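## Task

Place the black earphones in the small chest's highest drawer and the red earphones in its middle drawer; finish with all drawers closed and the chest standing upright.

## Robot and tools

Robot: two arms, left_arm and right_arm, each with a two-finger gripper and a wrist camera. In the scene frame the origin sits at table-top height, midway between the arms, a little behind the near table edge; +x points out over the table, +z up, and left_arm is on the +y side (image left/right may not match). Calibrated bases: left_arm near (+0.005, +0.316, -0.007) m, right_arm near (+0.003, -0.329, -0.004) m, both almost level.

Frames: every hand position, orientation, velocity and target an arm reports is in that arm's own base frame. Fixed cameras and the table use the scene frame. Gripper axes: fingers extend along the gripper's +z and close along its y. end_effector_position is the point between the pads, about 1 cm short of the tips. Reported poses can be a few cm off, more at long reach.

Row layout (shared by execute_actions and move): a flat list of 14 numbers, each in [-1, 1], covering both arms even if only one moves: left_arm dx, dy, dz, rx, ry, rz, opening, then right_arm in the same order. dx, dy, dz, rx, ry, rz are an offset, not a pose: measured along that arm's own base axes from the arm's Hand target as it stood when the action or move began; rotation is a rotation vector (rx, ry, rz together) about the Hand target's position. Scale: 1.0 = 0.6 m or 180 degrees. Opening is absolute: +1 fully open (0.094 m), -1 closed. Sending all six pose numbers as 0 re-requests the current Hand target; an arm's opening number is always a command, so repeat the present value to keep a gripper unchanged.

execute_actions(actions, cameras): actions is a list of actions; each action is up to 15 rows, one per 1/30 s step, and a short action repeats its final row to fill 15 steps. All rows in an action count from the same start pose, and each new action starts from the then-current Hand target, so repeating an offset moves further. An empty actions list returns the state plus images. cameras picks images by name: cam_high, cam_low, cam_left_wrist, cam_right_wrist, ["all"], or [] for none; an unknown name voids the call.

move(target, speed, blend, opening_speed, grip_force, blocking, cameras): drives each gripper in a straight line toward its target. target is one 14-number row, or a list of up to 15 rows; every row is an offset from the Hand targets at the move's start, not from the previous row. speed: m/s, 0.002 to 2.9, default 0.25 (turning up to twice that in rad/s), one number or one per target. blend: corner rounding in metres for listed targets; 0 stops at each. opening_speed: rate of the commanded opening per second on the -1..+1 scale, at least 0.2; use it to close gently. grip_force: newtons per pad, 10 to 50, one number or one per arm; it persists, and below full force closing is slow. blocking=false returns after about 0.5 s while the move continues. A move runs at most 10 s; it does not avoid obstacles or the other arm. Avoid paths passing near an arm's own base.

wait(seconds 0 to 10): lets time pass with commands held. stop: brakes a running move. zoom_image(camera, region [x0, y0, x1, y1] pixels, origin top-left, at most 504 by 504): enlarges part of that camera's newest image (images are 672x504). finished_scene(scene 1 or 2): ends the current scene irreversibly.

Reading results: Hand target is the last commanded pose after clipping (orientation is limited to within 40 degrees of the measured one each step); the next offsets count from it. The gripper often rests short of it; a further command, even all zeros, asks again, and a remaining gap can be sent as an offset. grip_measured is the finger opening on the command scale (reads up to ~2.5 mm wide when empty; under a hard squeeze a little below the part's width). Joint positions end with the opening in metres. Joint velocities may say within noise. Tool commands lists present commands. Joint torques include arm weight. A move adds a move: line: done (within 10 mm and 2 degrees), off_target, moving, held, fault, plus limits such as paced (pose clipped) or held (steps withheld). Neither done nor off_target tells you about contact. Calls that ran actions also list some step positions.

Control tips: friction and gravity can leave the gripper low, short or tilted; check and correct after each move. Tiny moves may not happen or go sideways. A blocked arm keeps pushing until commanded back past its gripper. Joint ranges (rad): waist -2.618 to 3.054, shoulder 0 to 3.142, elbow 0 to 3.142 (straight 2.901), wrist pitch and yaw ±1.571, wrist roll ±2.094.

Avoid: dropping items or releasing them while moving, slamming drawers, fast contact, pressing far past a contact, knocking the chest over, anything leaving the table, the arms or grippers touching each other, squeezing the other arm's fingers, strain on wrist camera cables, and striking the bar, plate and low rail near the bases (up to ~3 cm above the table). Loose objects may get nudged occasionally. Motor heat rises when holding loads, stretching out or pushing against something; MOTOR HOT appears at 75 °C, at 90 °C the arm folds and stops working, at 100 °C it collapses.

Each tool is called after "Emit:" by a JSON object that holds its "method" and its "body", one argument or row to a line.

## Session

Emit:
{"method": "execute_actions", "body": {
  "actions": []
}}

Scene clock: 0.00 s.
left_arm: end_effector_position=(+0.3874, +0.0069, +0.0645) grip_measured=+1.000 end_effector_quat_wxyz=(+0.543, +0.001, +0.838, +0.054) | right_arm: end_effector_position=(+0.3908, -0.0120, +0.0685) grip_measured=+1.000 end_effector_quat_wxyz=(+0.530, +0.025, +0.846, -0.052)
Joint positions: left_arm=[-0.038 1.592 0.351 0.821 -0.125 0.045 0.094] | right_arm=[0.034 1.559 0.394 0.714 0.145 0.002 0.094]
Joint velocities: within noise
Joint torques (N m): no reading
Heat: left arm: 32 °C; right arm: 31 °C.
Hand target: left_arm +0.3919, +0.0080, +0.0737; +0.555, -0.002, +0.830, +0.055 | right_arm +0.3912, -0.0125, +0.0702; +0.531, +0.026, +0.845, -0.052
Tool commands: left_gripper/opening=+1.0 right_gripper/opening=+1.0
camera_calibration:
cam_left_wrist: T_world_to_cam=[[0.0493461, -0.992769, -0.109431, -0.00615528], [-0.770521, 0.031874, -0.636617, 0.37416], [0.635502, 0.115733, -0.763376, -0.108088], [0, 0, 0, 1]] pos_world=[0.357291, -0.00552738, 0.155011]
cam_right_wrist: T_world_to_cam=[[-0.11179, -0.992608, 0.0472537, 0.0269841], [-0.767537, 0.0560432, -0.63855, 0.384858], [0.631182, -0.107652, -0.768128, -0.104364], [0, 0, 0, 1]] pos_world=[0.364282, -0.00601911, 0.164311]

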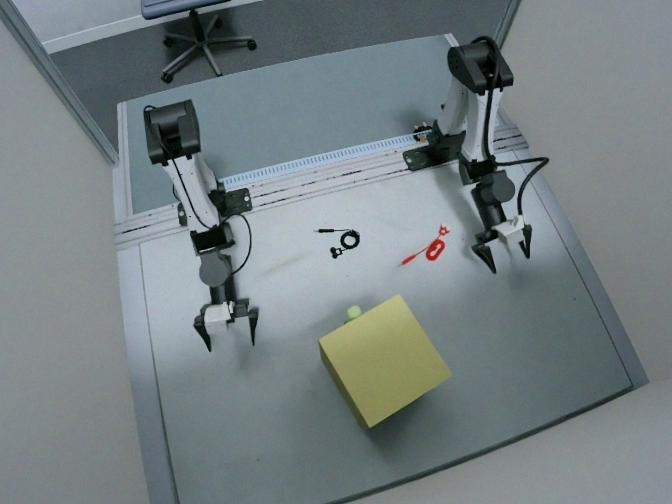

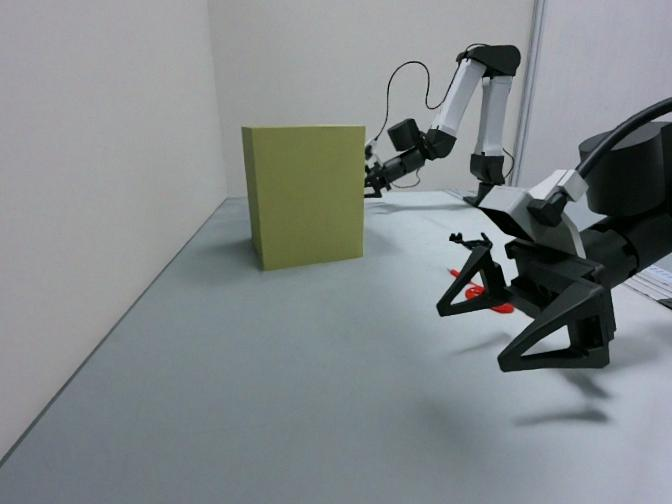

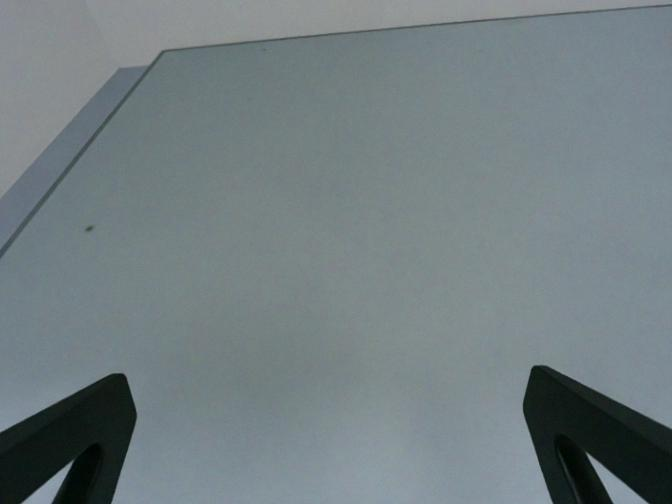

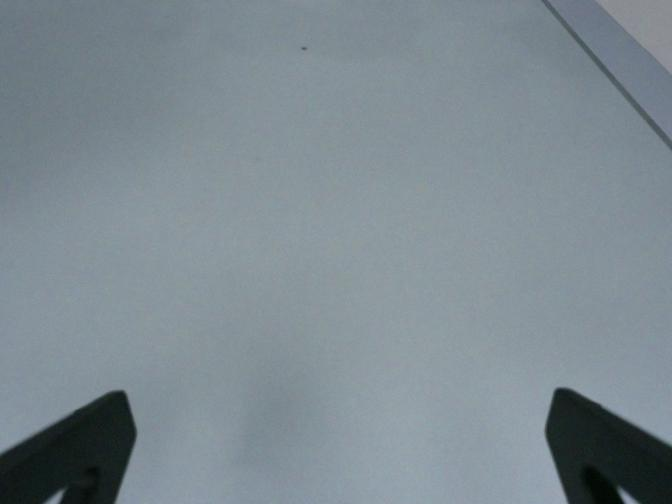

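Emit:
{"method": "zoom_image", "body": {
  "camera": "cam_high",
  "region": [300, 200, 480, 335]
}}

Emit:
{"method": "zoom_image", "body": {
  "camera": "cam_high",
  "region": [290, 280, 480, 440]
}}

Scaled by 2.800 from the camera's 672x504 image, which has a finer 960x720 frame.

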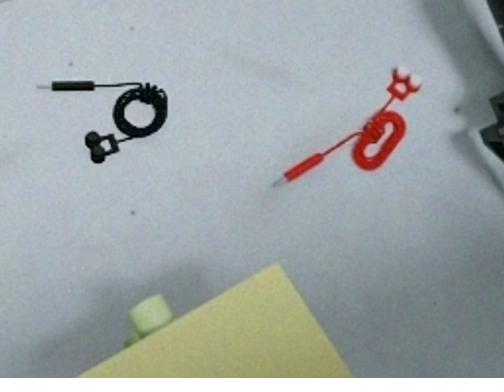

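Scaled by 2.653 from the camera's 672x504 image, which has a finer 960x720 frame.

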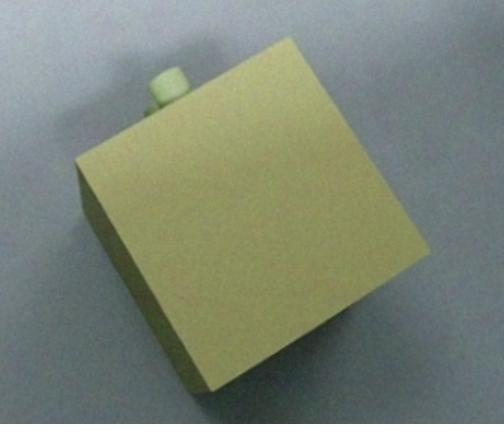

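Emit:
{"method": "move", "body": {
  "target": [-0.3698,-0.5717,0.1105,-0.0353,0.2638,-0.0075,1,-0.1553,0.3908,0.2163,0.022,-0.0291,0.1213,1],
  "speed": 0.35,
  "cameras": ["all"]
}}

Scene clock: 5.07 s.
left_arm: end_effector_position=(+0.1928, -0.3402, +0.1397) grip_measured=+1.000 end_effector_quat_wxyz=(+0.256, +0.046, +0.964, -0.056) | right_arm: end_effector_position=(+0.3028, +0.2147, +0.1906) grip_measured=+1.000 end_effector_quat_wxyz=(+0.573, -0.126, +0.805, +0.092)
Joint positions: left_arm=[-1.243 1.725 1.428 -0.959 -0.433 -1.078 0.094] | right_arm=[0.841 1.147 0.588 0.179 0.495 0.192 0.094]
Joint torques (N m): left_arm=[0.9 -7.6 5 0.81 -0.36 -0.01] | right_arm=[-0.64 -2.84 7.02 1.94 0.14 -0.03]
Heat: left arm: 32 °C; right arm: 32 °C.
Hand target: left_arm +0.1944, -0.3336, +0.1415; +0.258, +0.045, +0.964, -0.051 (not the last commanded pose) | right_arm +0.3029, +0.2118, +0.1867; +0.569, -0.126, +0.808, +0.086 (not the last commanded pose)
Off the commanded pose: left_arm 0.023 m, 13 deg | right_arm 0.013 m, 2 deg.
move: held (left_arm, right_arm; a check stopped the path); limits=held
pose unreachable (left arm): on one or more control steps of this call, first in action 0 (counted from 0), this arm could not follow its commanded pose, so it was not sent that pose on those steps. It may still have moved: this result reports where it is.
cause: moving toward the commanded pose would bring a part of the arm too close to another arm (this arm's wrist (the part past joint 4) and the right arm's wrist (the part past joint 4), at the place that arm was heading or pushing toward when its own hold began).
pose unreachable (right arm): on one or more control steps of this call, first in action 0 (counted from 0), this arm could not follow its commanded pose, so it was not sent that pose on those steps. It may still have moved: this result reports where it is.
cause: moving toward the commanded pose would bring a part of the arm too close to another arm (this arm's wrist (the part past joint 4) and the left arm's wrist (the part past joint 4), along the way the arms are being sent, or toward where that arm still pushes).
camera_calibration:
cam_left_wrist: T_world_to_cam=[[-0.134092, -0.988166, 0.0744759, -0.321551], [-0.989317, 0.129152, -0.0676186, 0.278888], [0.0571997, -0.0827474, -0.994928, 0.189565], [0, 0, 0, 1]] pos_world=[0.221948, -0.338079, 0.231409]
cam_right_wrist: T_world_to_cam=[[0.296666, -0.954784, -0.0194025, 0.117359], [-0.664497, -0.191792, -0.72226, 0.420621], [0.685881, 0.227163, -0.691349, -0.0336691], [0, 0, 0, 1]] pos_world=[0.267778, 0.200372, 0.282798]

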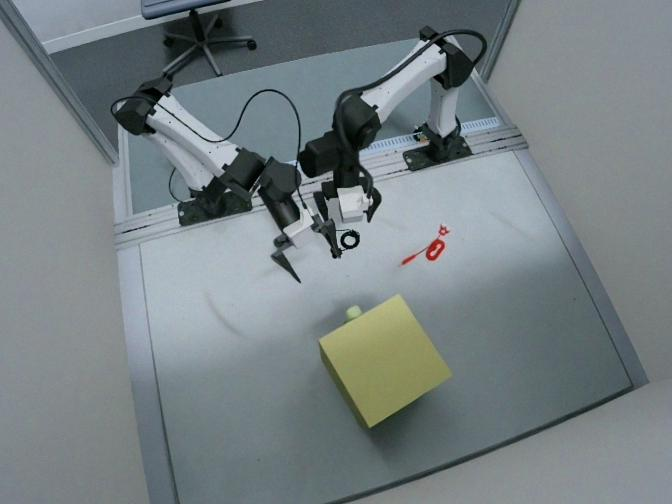

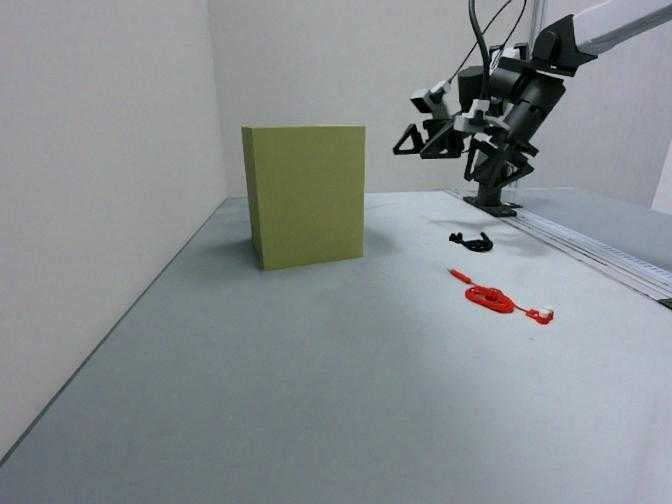

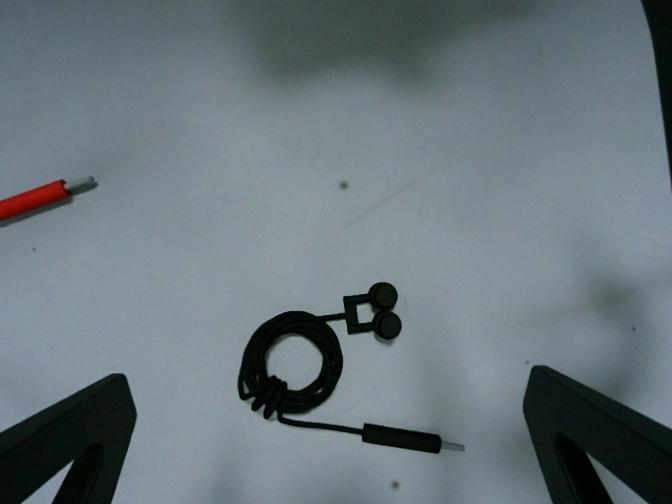

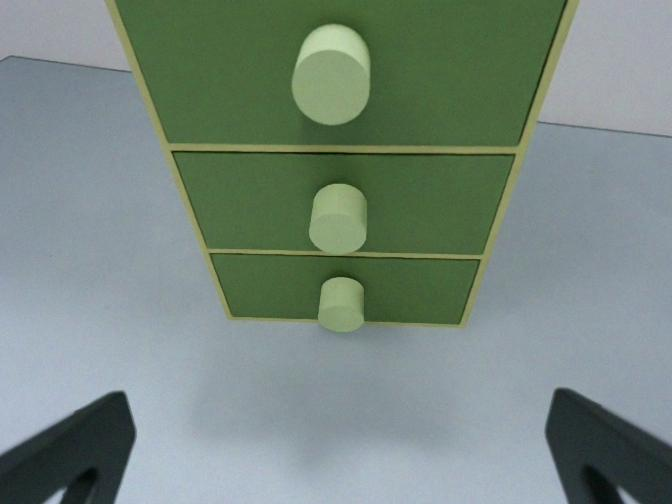

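Emit:
{"method": "move", "body": {
  "target": [
    [0,0,0,0,0,0,1,0.12,0.0403,0.034,0,0,-0.0167,1],
    [-0.0287,0.0447,-0.1275,0.0139,0.1697,0.0996,-0.447,0.2265,0.0677,0.034,0,0,-0.0167,1],
    [-0.0287,0.0447,-0.1275,0.0139,0.1697,0.0996,-0.447,0.2265,0.0677,0.034,0,0,-0.0167,-0.6]
  ],
  "speed": [0.15,0.15,0.15],
  "opening_speed": 2,
  "cameras": ["all"]
}}

Scene clock: 13.03 s.
left_arm: end_effector_position=(+0.1735, -0.3027, +0.0598) grip_measured=-0.444 end_effector_quat_wxyz=(+0.002, -0.104, +0.995, +0.005) | right_arm: end_effector_position=(+0.4299, +0.2536, +0.2033) grip_measured=-0.450 end_effector_quat_wxyz=(+0.565, -0.111, +0.814, +0.076)
Joint positions: left_arm=[-1.054 1.897 1.434 -1.115 -0.007 -1.263 0.026] | right_arm=[0.656 1.64 1.056 0.201 0.36 0.14 0.026]
Joint torques (N m): left_arm=[0.91 -6.46 7.94 0.07 0.01 -0.18] | right_arm=[-1.06 -5.11 9.63 2.13 0.17 -0.08]
Heat: left arm: 33 °C; right arm: 35 °C.
Hand target: left_arm +0.1772, -0.3067, +0.0651; +0.000, -0.113, +0.994, +0.000 | right_arm +0.4388, +0.2524, +0.2071; +0.571, -0.105, +0.811, +0.071
Off the commanded pose: left_arm 0.008 m, 1 deg | right_arm 0.010 m, 1 deg.
move: done
camera_calibration:
cam_left_wrist: T_world_to_cam=[[0.188459, -0.982039, -0.00908495, -0.330287], [-0.882408, -0.173385, 0.43737, 0.109168], [-0.43109, -0.0744098, -0.899236, 0.195764], [0, 0, 0, 1]] pos_world=[0.242969, -0.290859, 0.125291]
cam_right_wrist: T_world_to_cam=[[0.255215, -0.966784, -0.0139466, 0.136779], [-0.687889, -0.171417, -0.705284, 0.523105], [0.679466, 0.189592, -0.708788, -0.105121], [0, 0, 0, 1]] pos_world=[0.396356, 0.241835, 0.296336]

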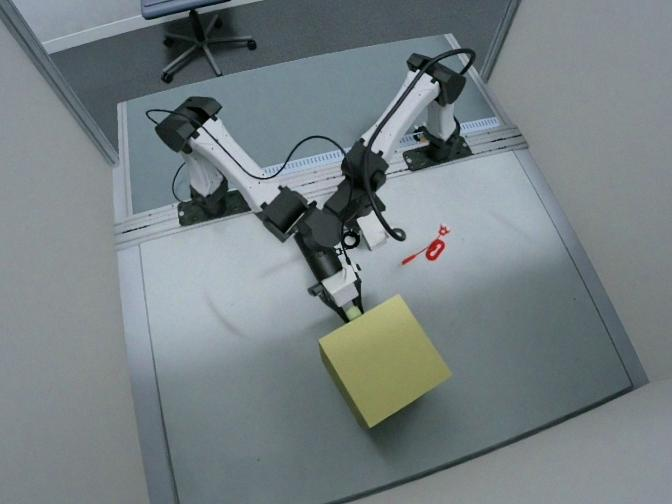

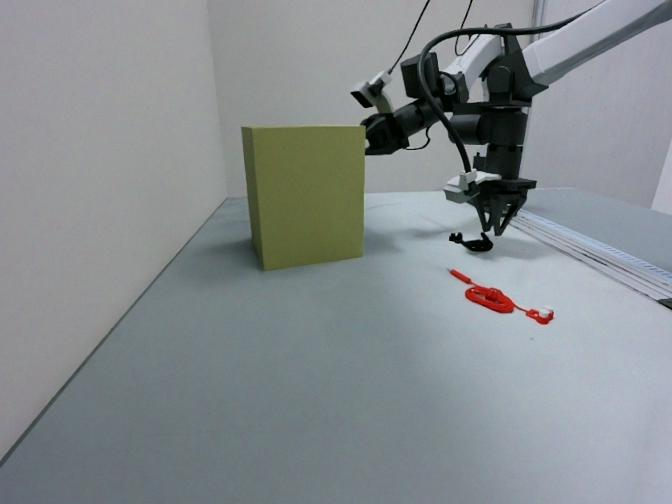

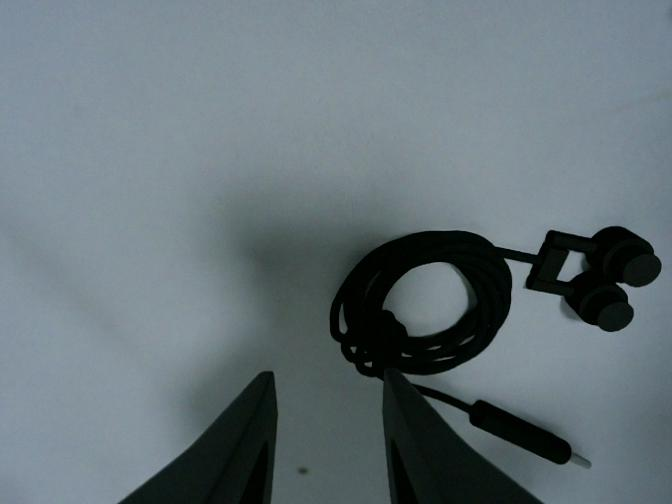

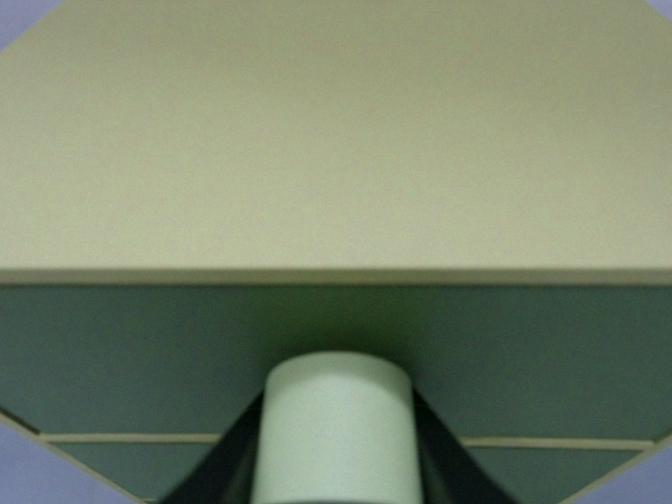

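Emit:
{"method": "move", "body": {
  "target": [
    [0,-0.0113,-0.065,0,0,0,-0.447,0,0,0,0,0,0,-0.6],
    [0,-0.0113,-0.065,0,0,0,-1,0,0,0,0,0,0,-0.6]
  ],
  "speed": 0.08,
  "grip_force": [40,50],
  "cameras": ["cam_left_wrist"]
}}

Scene clock: 16.03 s.
left_arm: end_effector_position=(+0.1790, -0.3125, +0.0303) grip_measured=-0.838 end_effector_quat_wxyz=(+0.003, -0.109, +0.994, +0.001) | right_arm: end_effector_position=(+0.4299, +0.2536, +0.2033) grip_measured=-0.450 end_effector_quat_wxyz=(+0.565, -0.111, +0.814, +0.076)
Joint positions: left_arm=[-1.054 1.962 1.402 -1.011 -0.006 -1.272 0.008] | right_arm=[0.656 1.64 1.056 0.201 0.36 0.14 0.026]
Joint torques (N m): left_arm=[0.06 -6.97 4.52 0.41 0.02 -0.19] | right_arm=[-1.07 -5.14 9.7 2.14 0.17 -0.08]
Heat: left arm: 33 °C; right arm: 35 °C.
Hand target: left_arm +0.1772, -0.3136, +0.0260; +0.000, -0.113, +0.994, +0.000 | right_arm +0.4388, +0.2524, +0.2071; +0.571, -0.105, +0.811, +0.071
Off the commanded pose: left_arm 0.005 m, 1 deg | right_arm 0.010 m, 1 deg.
grip_force (N): 40, 50
move: done
camera_calibration:
cam_left_wrist: T_world_to_cam=[[0.19709, -0.980384, -0.00175285, -0.342536], [-0.882361, -0.178163, 0.435543, 0.123827], [-0.427311, -0.0842944, -0.900166, 0.16711], [0, 0, 0, 1]] pos_world=[0.248179, -0.299669, 0.0958948]
Images, in order (width x height): cam_left_wrist 672x504.

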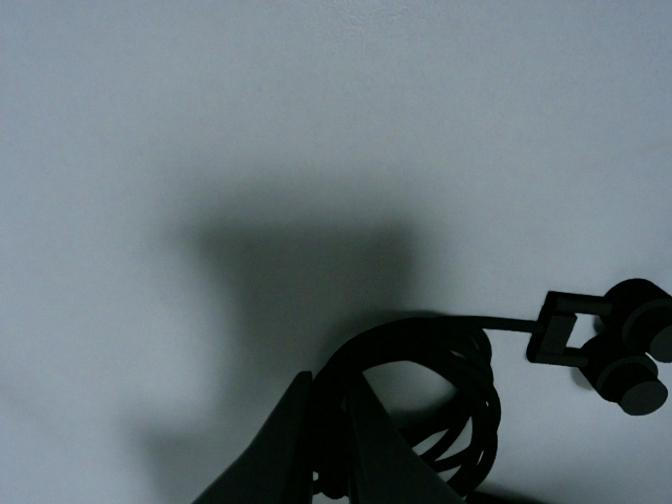

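Emit:
{"method": "move", "body": {
  "target": [
    [0.005,0.006,0.173,0,0,0,-1,0,0,0,0,0,0,-0.6],
    [0.105,0.223,0.407,0.0722,-0.3257,-0.0049,-1,0,0,0,0,0,0,-0.6],
    [0.105,0.223,0.407,0.0722,-0.3257,-0.0049,-1,-0.1875,-0.0425,-0.005,0,0,0,-0.6],
    [0.105,0.223,0.407,0.0722,-0.3257,-0.0049,-1,-0.1875,-0.0425,-0.005,0,0,0,0.3],
    [0.105,0.223,0.407,0.0722,-0.3257,-0.0049,-1,-0.27,-0.063,0.0,0,0,0,0.3],
    [0.105,0.223,0.407,0.0722,-0.3257,-0.0049,-1,-0.331,-0.371,0.07,0,0,0,0.3]
  ],
  "speed": [0.12,0.2,0.1,0.1,0.1,0.2],
  "blend": [0.02,0,0,0,0.01,0],
  "cameras": ["all"]
}}

Scene clock: 25.73 s.
left_arm: end_effector_position=(+0.2390, -0.1840, +0.2624) grip_measured=-0.842 end_effector_quat_wxyz=(+0.483, -0.083, +0.869, +0.061) | right_arm: end_effector_position=(+0.2411, +0.0284, +0.2427) grip_measured=+0.298 end_effector_quat_wxyz=(+0.571, -0.098, +0.812, +0.069)
Joint positions: left_arm=[-1.159 1.371 1.34 -1.241 -0.989 -1.187 0.007] | right_arm=[-0.129 0.45 0.618 -0.537 -0.347 -0.131 0.061]
Joint velocities: left_arm=[within noise] | right_arm=[0.017 0.002 0.002 -0.081 -0.168 0.007 0]
Joint torques (N m): left_arm=[0.38 -5.72 4.78 0.98 -0.75 -0.02] | right_arm=[-0.72 2.21 9.29 1.91 -0.24 -0.13]
Heat: left arm: 34 °C; right arm: 37 °C.
Hand target: left_arm +0.2402, -0.1797, +0.2703; +0.497, -0.091, +0.861, +0.052 | right_arm +0.2403, +0.0299, +0.2490; +0.571, -0.105, +0.811, +0.071
Off the commanded pose: left_arm 0.009 m, 2 deg | right_arm 0.007 m, 1 deg.
grip_force (N): 40, 50
move: done
camera_calibration:
cam_left_wrist: T_world_to_cam=[[0.192594, -0.98031, -0.0435984, -0.215872], [-0.835583, -0.140541, -0.531083, 0.348007], [0.514499, 0.138713, -0.846197, 0.214379], [0, 0, 0, 1]] pos_world=[0.222066, -0.19245, 0.356816]
cam_right_wrist: T_world_to_cam=[[0.226368, -0.973923, -0.0152027, -0.0246732], [-0.685061, -0.148094, -0.713274, 0.382999], [0.692423, 0.171877, -0.700721, 0.0892103], [0, 0, 0, 1]] pos_world=[0.206192, 0.0173568, 0.33532]

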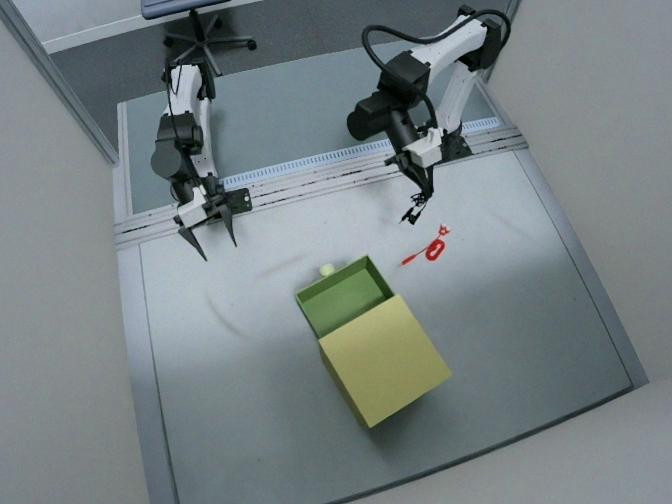

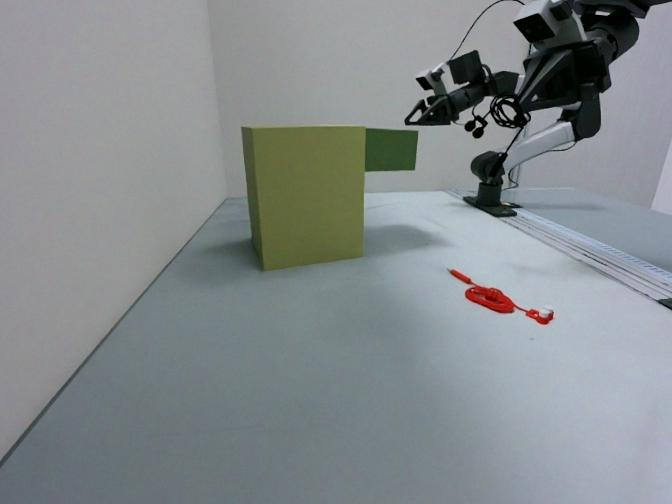

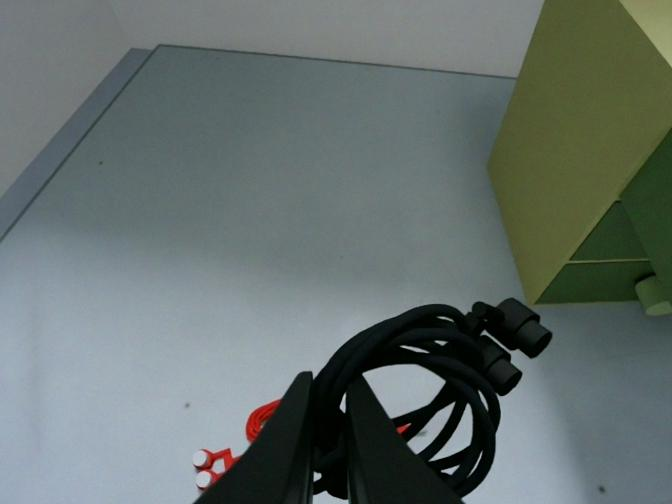

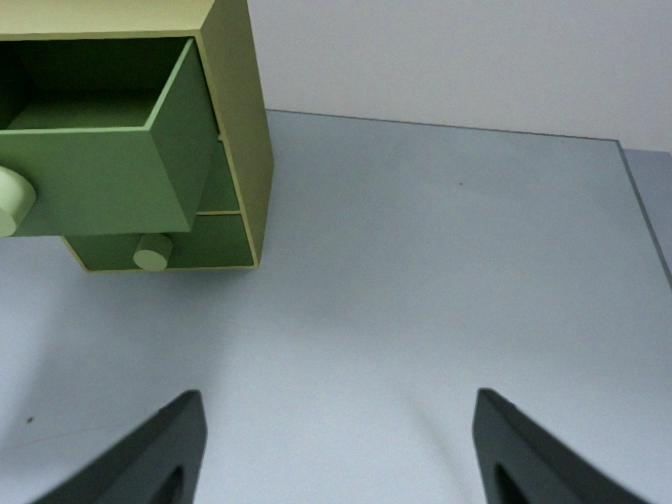

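Emit:
{"method": "zoom_image", "body": {
  "camera": "cam_low",
  "region": [400, 30, 600, 180]
}}

Emit:
{"method": "zoom_image", "body": {
  "camera": "cam_high",
  "region": [280, 130, 470, 350]
}}

Scaled by 2.520 from the camera's 672x504 image, which has a finer 960x720 frame.

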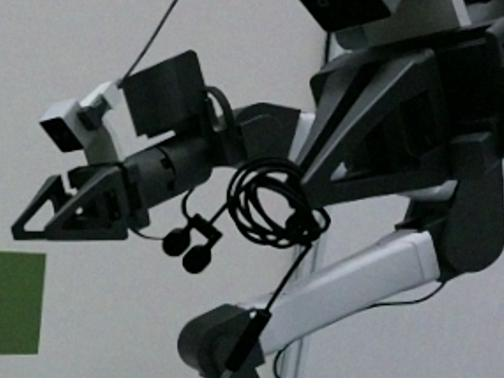

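Scaled by 2.291 from the camera's 672x504 image, which has a finer 960x720 frame.

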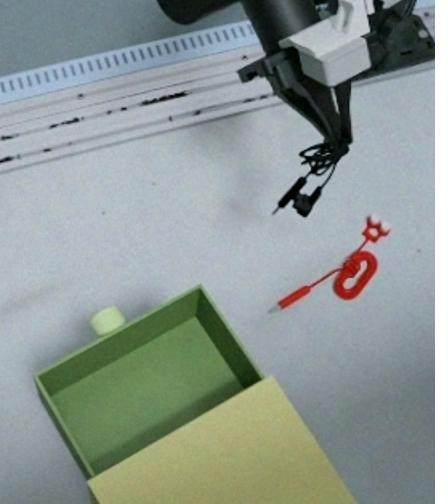

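Emit:
{"method": "move", "body": {
  "target": [
    [0.05,-0.117,0.141,0.0115,-0.0544,0,-1,0,0,0,0,0,0,0.3],
    [0.198,-0.377,0.141,0.0115,-0.0544,0,-1,0,0,0,0,0,0,0.3]
  ],
  "speed": 0.18,
  "blend": [0.03,0]
}}

Emit:
{"method": "wait", "body": {
  "seconds": 0.4,
  "cameras": ["cam_high","cam_low","cam_left_wrist"]
}}

Emit:
{"method": "zoom_image", "body": {
  "camera": "cam_low",
  "region": [340, 30, 520, 200]
}}

Emit:
{"method": "zoom_image", "body": {
  "camera": "cam_high",
  "region": [280, 200, 430, 350]
}}

Scene clock: 30.17 s.
left_arm: end_effector_position=(+0.3535, -0.4072, +0.3444) grip_measured=-0.842 end_effector_quat_wxyz=(+0.597, -0.041, +0.801, +0.039) | right_arm: end_effector_position=(+0.2411, +0.0285, +0.2427) grip_measured=+0.298 end_effector_quat_wxyz=(+0.571, -0.099, +0.812, +0.069)
Joint positions: left_arm=[-1.156 2.407 2.834 -1.218 -1.158 -0.733 0.007] | right_arm=[-0.129 0.45 0.618 -0.537 -0.348 -0.131 0.061]
Joint torques (N m): left_arm=[1.1 -9.24 7.68 1.63 -0.48 -0.01] | right_arm=[-0.69 2.22 9.29 1.93 -0.25 -0.11]
Heat: left arm: 34 °C; right arm: 38 °C.
Hand target: left_arm +0.3589, -0.4059, +0.3549; +0.571, -0.086, +0.814, +0.060 | right_arm +0.2403, +0.0299, +0.2491; +0.571, -0.105, +0.811, +0.071
Off the commanded pose: left_arm 0.012 m, 7 deg | right_arm 0.006 m, 1 deg.
elbow stopped short (left arm): the move would have taken joint 3 (elbow) straighter than the controller allows.
grip_force (N): 40, 50
move: off_target (left_arm)

Scene clock: 30.57 s.
left_arm: end_effector_position=(+0.3535, -0.4073, +0.3444) grip_measured=-0.842 end_effector_quat_wxyz=(+0.597, -0.041, +0.801, +0.039) | right_arm: end_effector_position=(+0.2411, +0.0285, +0.2427) grip_measured=+0.298 end_effector_quat_wxyz=(+0.571, -0.099, +0.812, +0.069)
Joint positions: left_arm=[-1.156 2.407 2.834 -1.218 -1.158 -0.732 0.007] | right_arm=[-0.129 0.45 0.618 -0.537 -0.348 -0.131 0.061]
Joint torques (N m): left_arm=[1.1 -9.22 7.68 1.63 -0.48 -0.05] | right_arm=[-0.73 2.24 9.32 1.92 -0.25 -0.13]
Heat: left arm: 34 °C; right arm: 38 °C.
Hand target: left_arm +0.3589, -0.4060, +0.3550; +0.571, -0.086, +0.814, +0.060 | right_arm +0.2403, +0.0299, +0.2491; +0.571, -0.105, +0.811, +0.071
Tool commands: left_gripper/opening=-1.0 right_gripper/opening=+0.3
Off the commanded pose: left_arm 0.012 m, 7 deg | right_arm 0.006 m, 1 deg.
grip_force (N): 40, 50
wait: 0.40 s; at rest by 0.17 s
camera_calibration:
cam_left_wrist: T_world_to_cam=[[0.105882, -0.993838, -0.0328023, -0.431798], [-0.677397, -0.0479407, -0.734054, 0.507498], [0.727958, 0.0999431, -0.678299, 0.106666], [0, 0, 0, 1]] pos_world=[0.311849, -0.415467, 0.430718]
Images, in order (width x height): cam_high 672x504, cam_low 672x504, cam_left_wrist 672x504.

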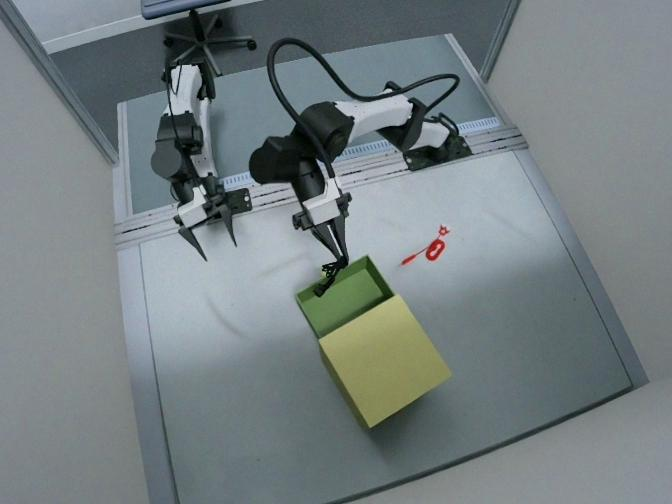

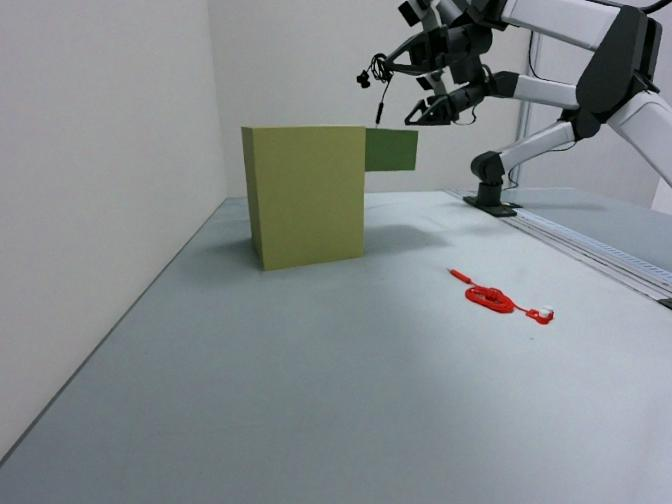

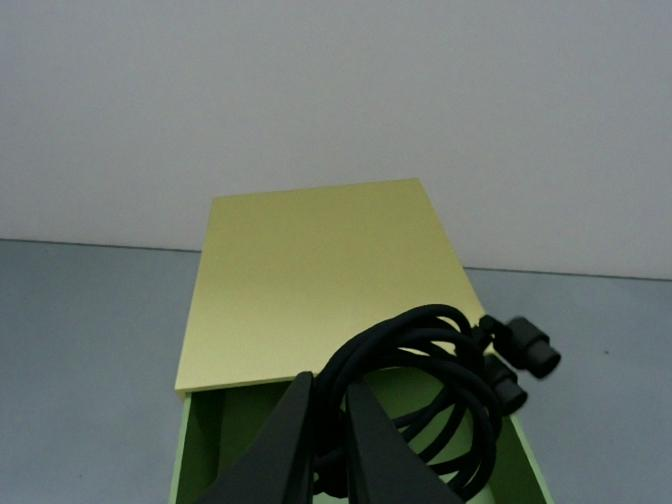

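Scaled by 2.800 from the camera's 672x504 image, which has a finer 960x720 frame.

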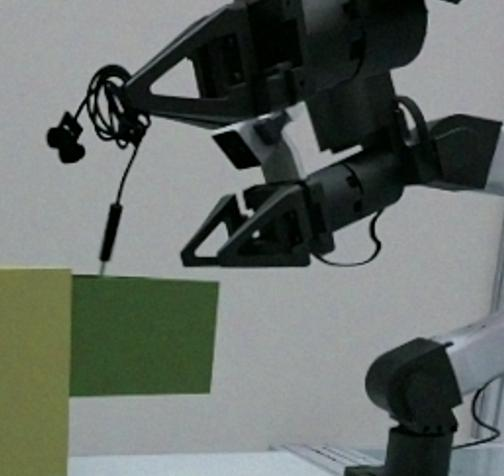

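Scaled by 3.360 from the camera's 672x504 image, which has a finer 960x720 frame.

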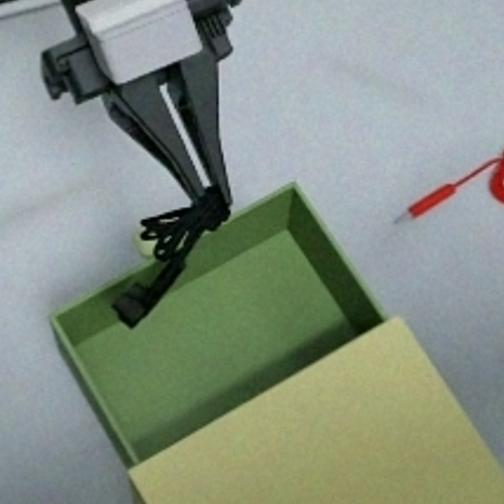

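Emit:
{"method": "move", "body": {
  "target": [
    [0.041,0.008,-0.067,0,0,0,-1,0,0,0,0,0,0,0.3],
    [0.041,0.008,-0.135,-0.0115,0.0544,0,-1,0,0,0,0,0,0,0.3]
  ],
  "speed": 0.1,
  "blend": [0.01,0],
  "cameras": ["cam_high","cam_low","cam_left_wrist"]
}}

Emit:
{"method": "zoom_image", "body": {
  "camera": "cam_low",
  "region": [340, 30, 520, 200]
}}

Emit:
{"method": "zoom_image", "body": {
  "camera": "cam_high",
  "region": [280, 200, 430, 350]
}}

Scene clock: 34.40 s.
left_arm: end_effector_position=(+0.3797, -0.4032, +0.2694) grip_measured=-0.842 end_effector_quat_wxyz=(+0.517, -0.060, +0.853, +0.037) | right_arm: end_effector_position=(+0.2411, +0.0285, +0.2427) grip_measured=+0.298 end_effector_quat_wxyz=(+0.571, -0.099, +0.812, +0.069)
Joint positions: left_arm=[-1.08 2.493 2.834 -1.331 -0.985 -0.903 0.007] | right_arm=[-0.129 0.45 0.618 -0.537 -0.348 -0.131 0.061]
Joint torques (N m): left_arm=[1.06 -9.57 7.72 1.13 -0.36 -0.23] | right_arm=[-0.73 2.22 9.31 1.94 -0.26 -0.12]
Heat: left arm: 35 °C; right arm: 39 °C.
Hand target: left_arm +0.3836, -0.4011, +0.2739; +0.497, -0.091, +0.861, +0.052 | right_arm +0.2403, +0.0299, +0.2491; +0.571, -0.105, +0.811, +0.071
Off the commanded pose: left_arm 0.006 m, 5 deg | right_arm 0.007 m, 1 deg.
elbow stopped short (left arm): the move would have taken joint 3 (elbow) straighter than the controller allows.
grip_force (N): 40, 50
move: off_target (left_arm)
camera_calibration:
cam_left_wrist: T_world_to_cam=[[0.131843, -0.991116, -0.0175046, -0.445929], [-0.799878, -0.0959405, -0.592444, 0.459403], [0.585501, 0.0921114, -0.805421, 0.121539], [0, 0, 0, 1]] pos_world=[0.355098, -0.409087, 0.362255]
Images, in order (width x height): cam_high 672x504, cam_low 672x504, cam_left_wrist 672x504.

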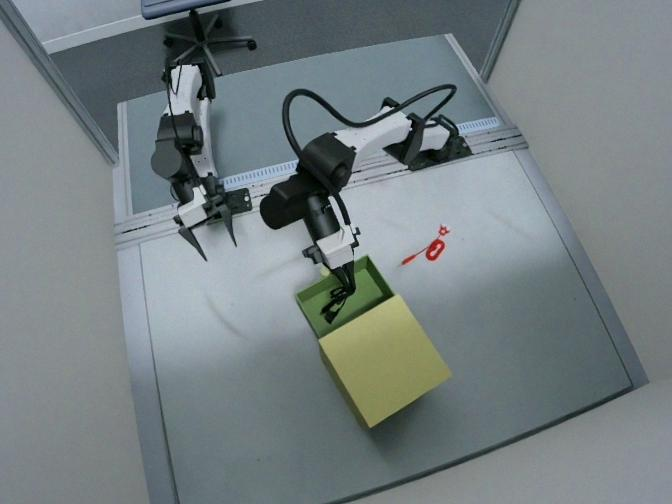

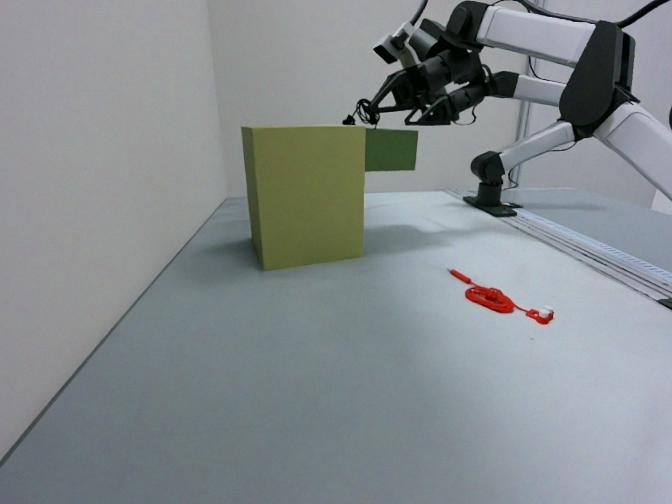

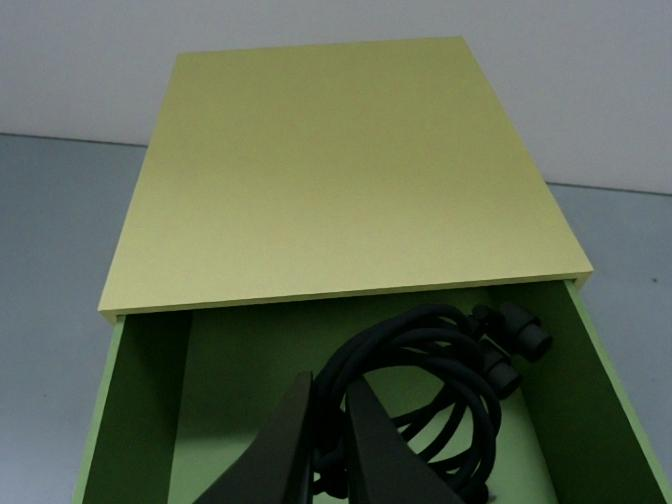

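Scaled by 2.800 from the camera's 672x504 image, which has a finer 960x720 frame.

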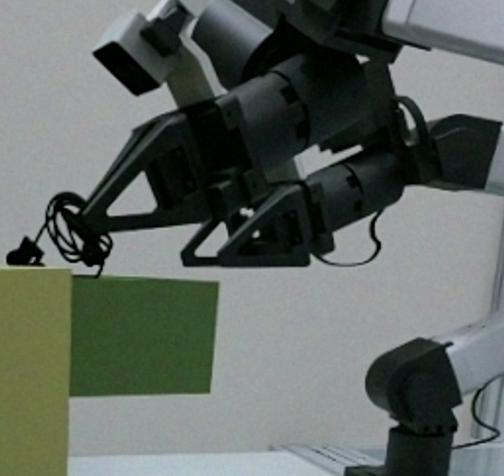

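Scaled by 3.360 from the camera's 672x504 image, which has a finer 960x720 frame.

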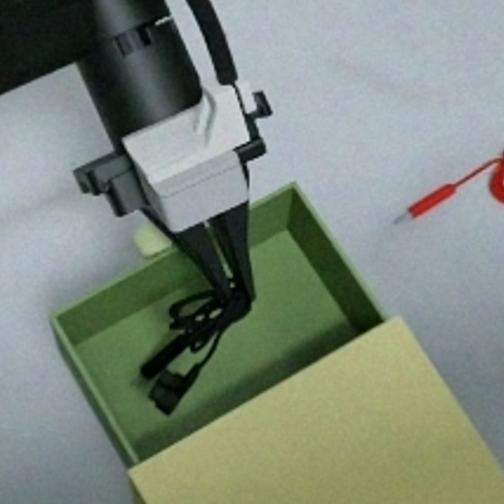

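Emit:
{"method": "move", "body": {
  "target": [
    [-0.02,-0.004,0,-0.0173,0.0816,0,-1,0,0,0,0,0,0,0.3],
    [-0.02,-0.004,-0.037,-0.0173,0.0816,0,-1,0,0,0,0,0,0,0.3]
  ],
  "speed": 0.08,
  "cameras": ["cam_high","cam_low","cam_left_wrist"]
}}

Emit:
{"method": "zoom_image", "body": {
  "camera": "cam_low",
  "region": [340, 30, 520, 200]
}}

Emit:
{"method": "zoom_image", "body": {
  "camera": "cam_high",
  "region": [280, 200, 430, 350]
}}

Scene clock: 39.37 s.
left_arm: end_effector_position=(+0.3683, -0.4080, +0.2349) grip_measured=-0.842 end_effector_quat_wxyz=(+0.423, -0.049, +0.905, -0.003) | right_arm: end_effector_position=(+0.2410, +0.0285, +0.2427) grip_measured=+0.298 end_effector_quat_wxyz=(+0.571, -0.099, +0.812, +0.069)
Joint positions: left_arm=[-1.055 2.493 2.834 -1.417 -0.754 -0.964 0.007] | right_arm=[-0.129 0.45 0.618 -0.537 -0.348 -0.131 0.061]
Joint torques (N m): left_arm=[1.18 -11.34 7.75 1.09 -0.32 -0.22] | right_arm=[-0.7 2.24 9.32 1.94 -0.25 -0.12]
Heat: left arm: 36 °C; right arm: 39 °C.
Hand target: left_arm +0.3716, -0.4035, +0.2517; +0.381, -0.097, +0.919, +0.040 | right_arm +0.2403, +0.0299, +0.2490; +0.571, -0.105, +0.811, +0.071
Off the commanded pose: left_arm 0.018 m, 9 deg | right_arm 0.007 m, 1 deg.
elbow stopped short (left arm): the move would have taken joint 3 (elbow) straighter than the controller allows.
grip_force (N): 40, 50
move: off_target (left_arm)
camera_calibration:
cam_left_wrist: T_world_to_cam=[[0.0739889, -0.996746, 0.0319822, -0.442334], [-0.910626, -0.0806007, -0.405294, 0.432455], [0.406553, 0.000863432, -0.913627, 0.154911], [0, 0, 0, 1]] pos_world=[0.363554, -0.406172, 0.330949]
Images, in order (width x height): cam_high 672x504, cam_low 672x504, cam_left_wrist 672x504.

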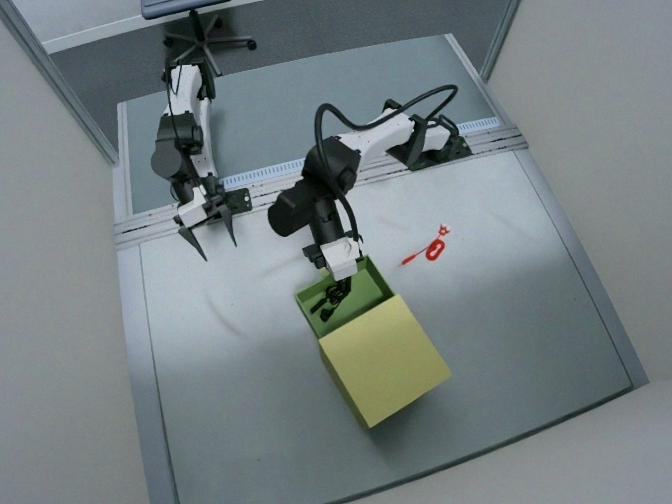

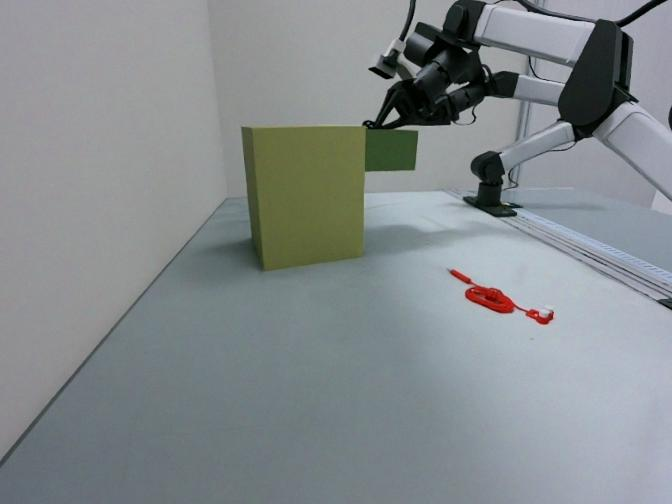

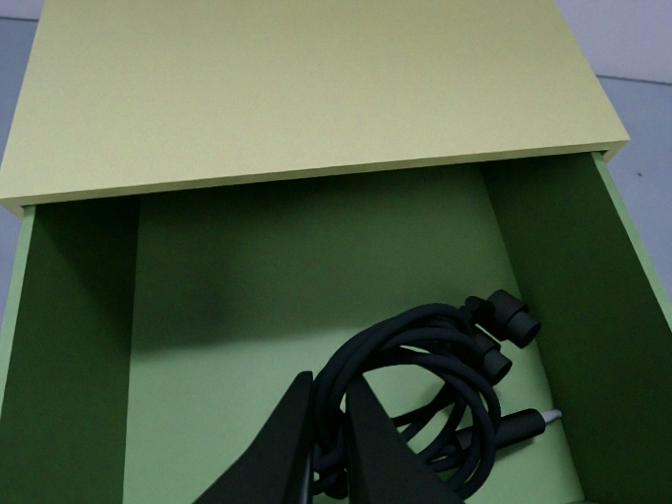

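Scaled by 2.800 from the camera's 672x504 image, which has a finer 960x720 frame.

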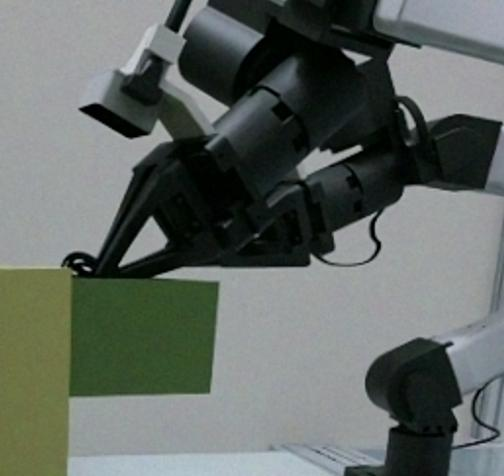

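Scaled by 3.360 from the camera's 672x504 image, which has a finer 960x720 frame.

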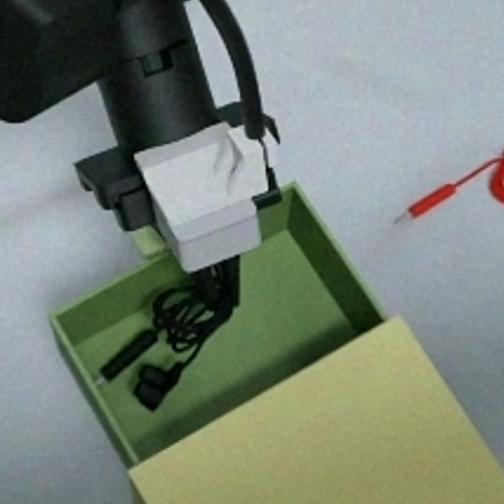

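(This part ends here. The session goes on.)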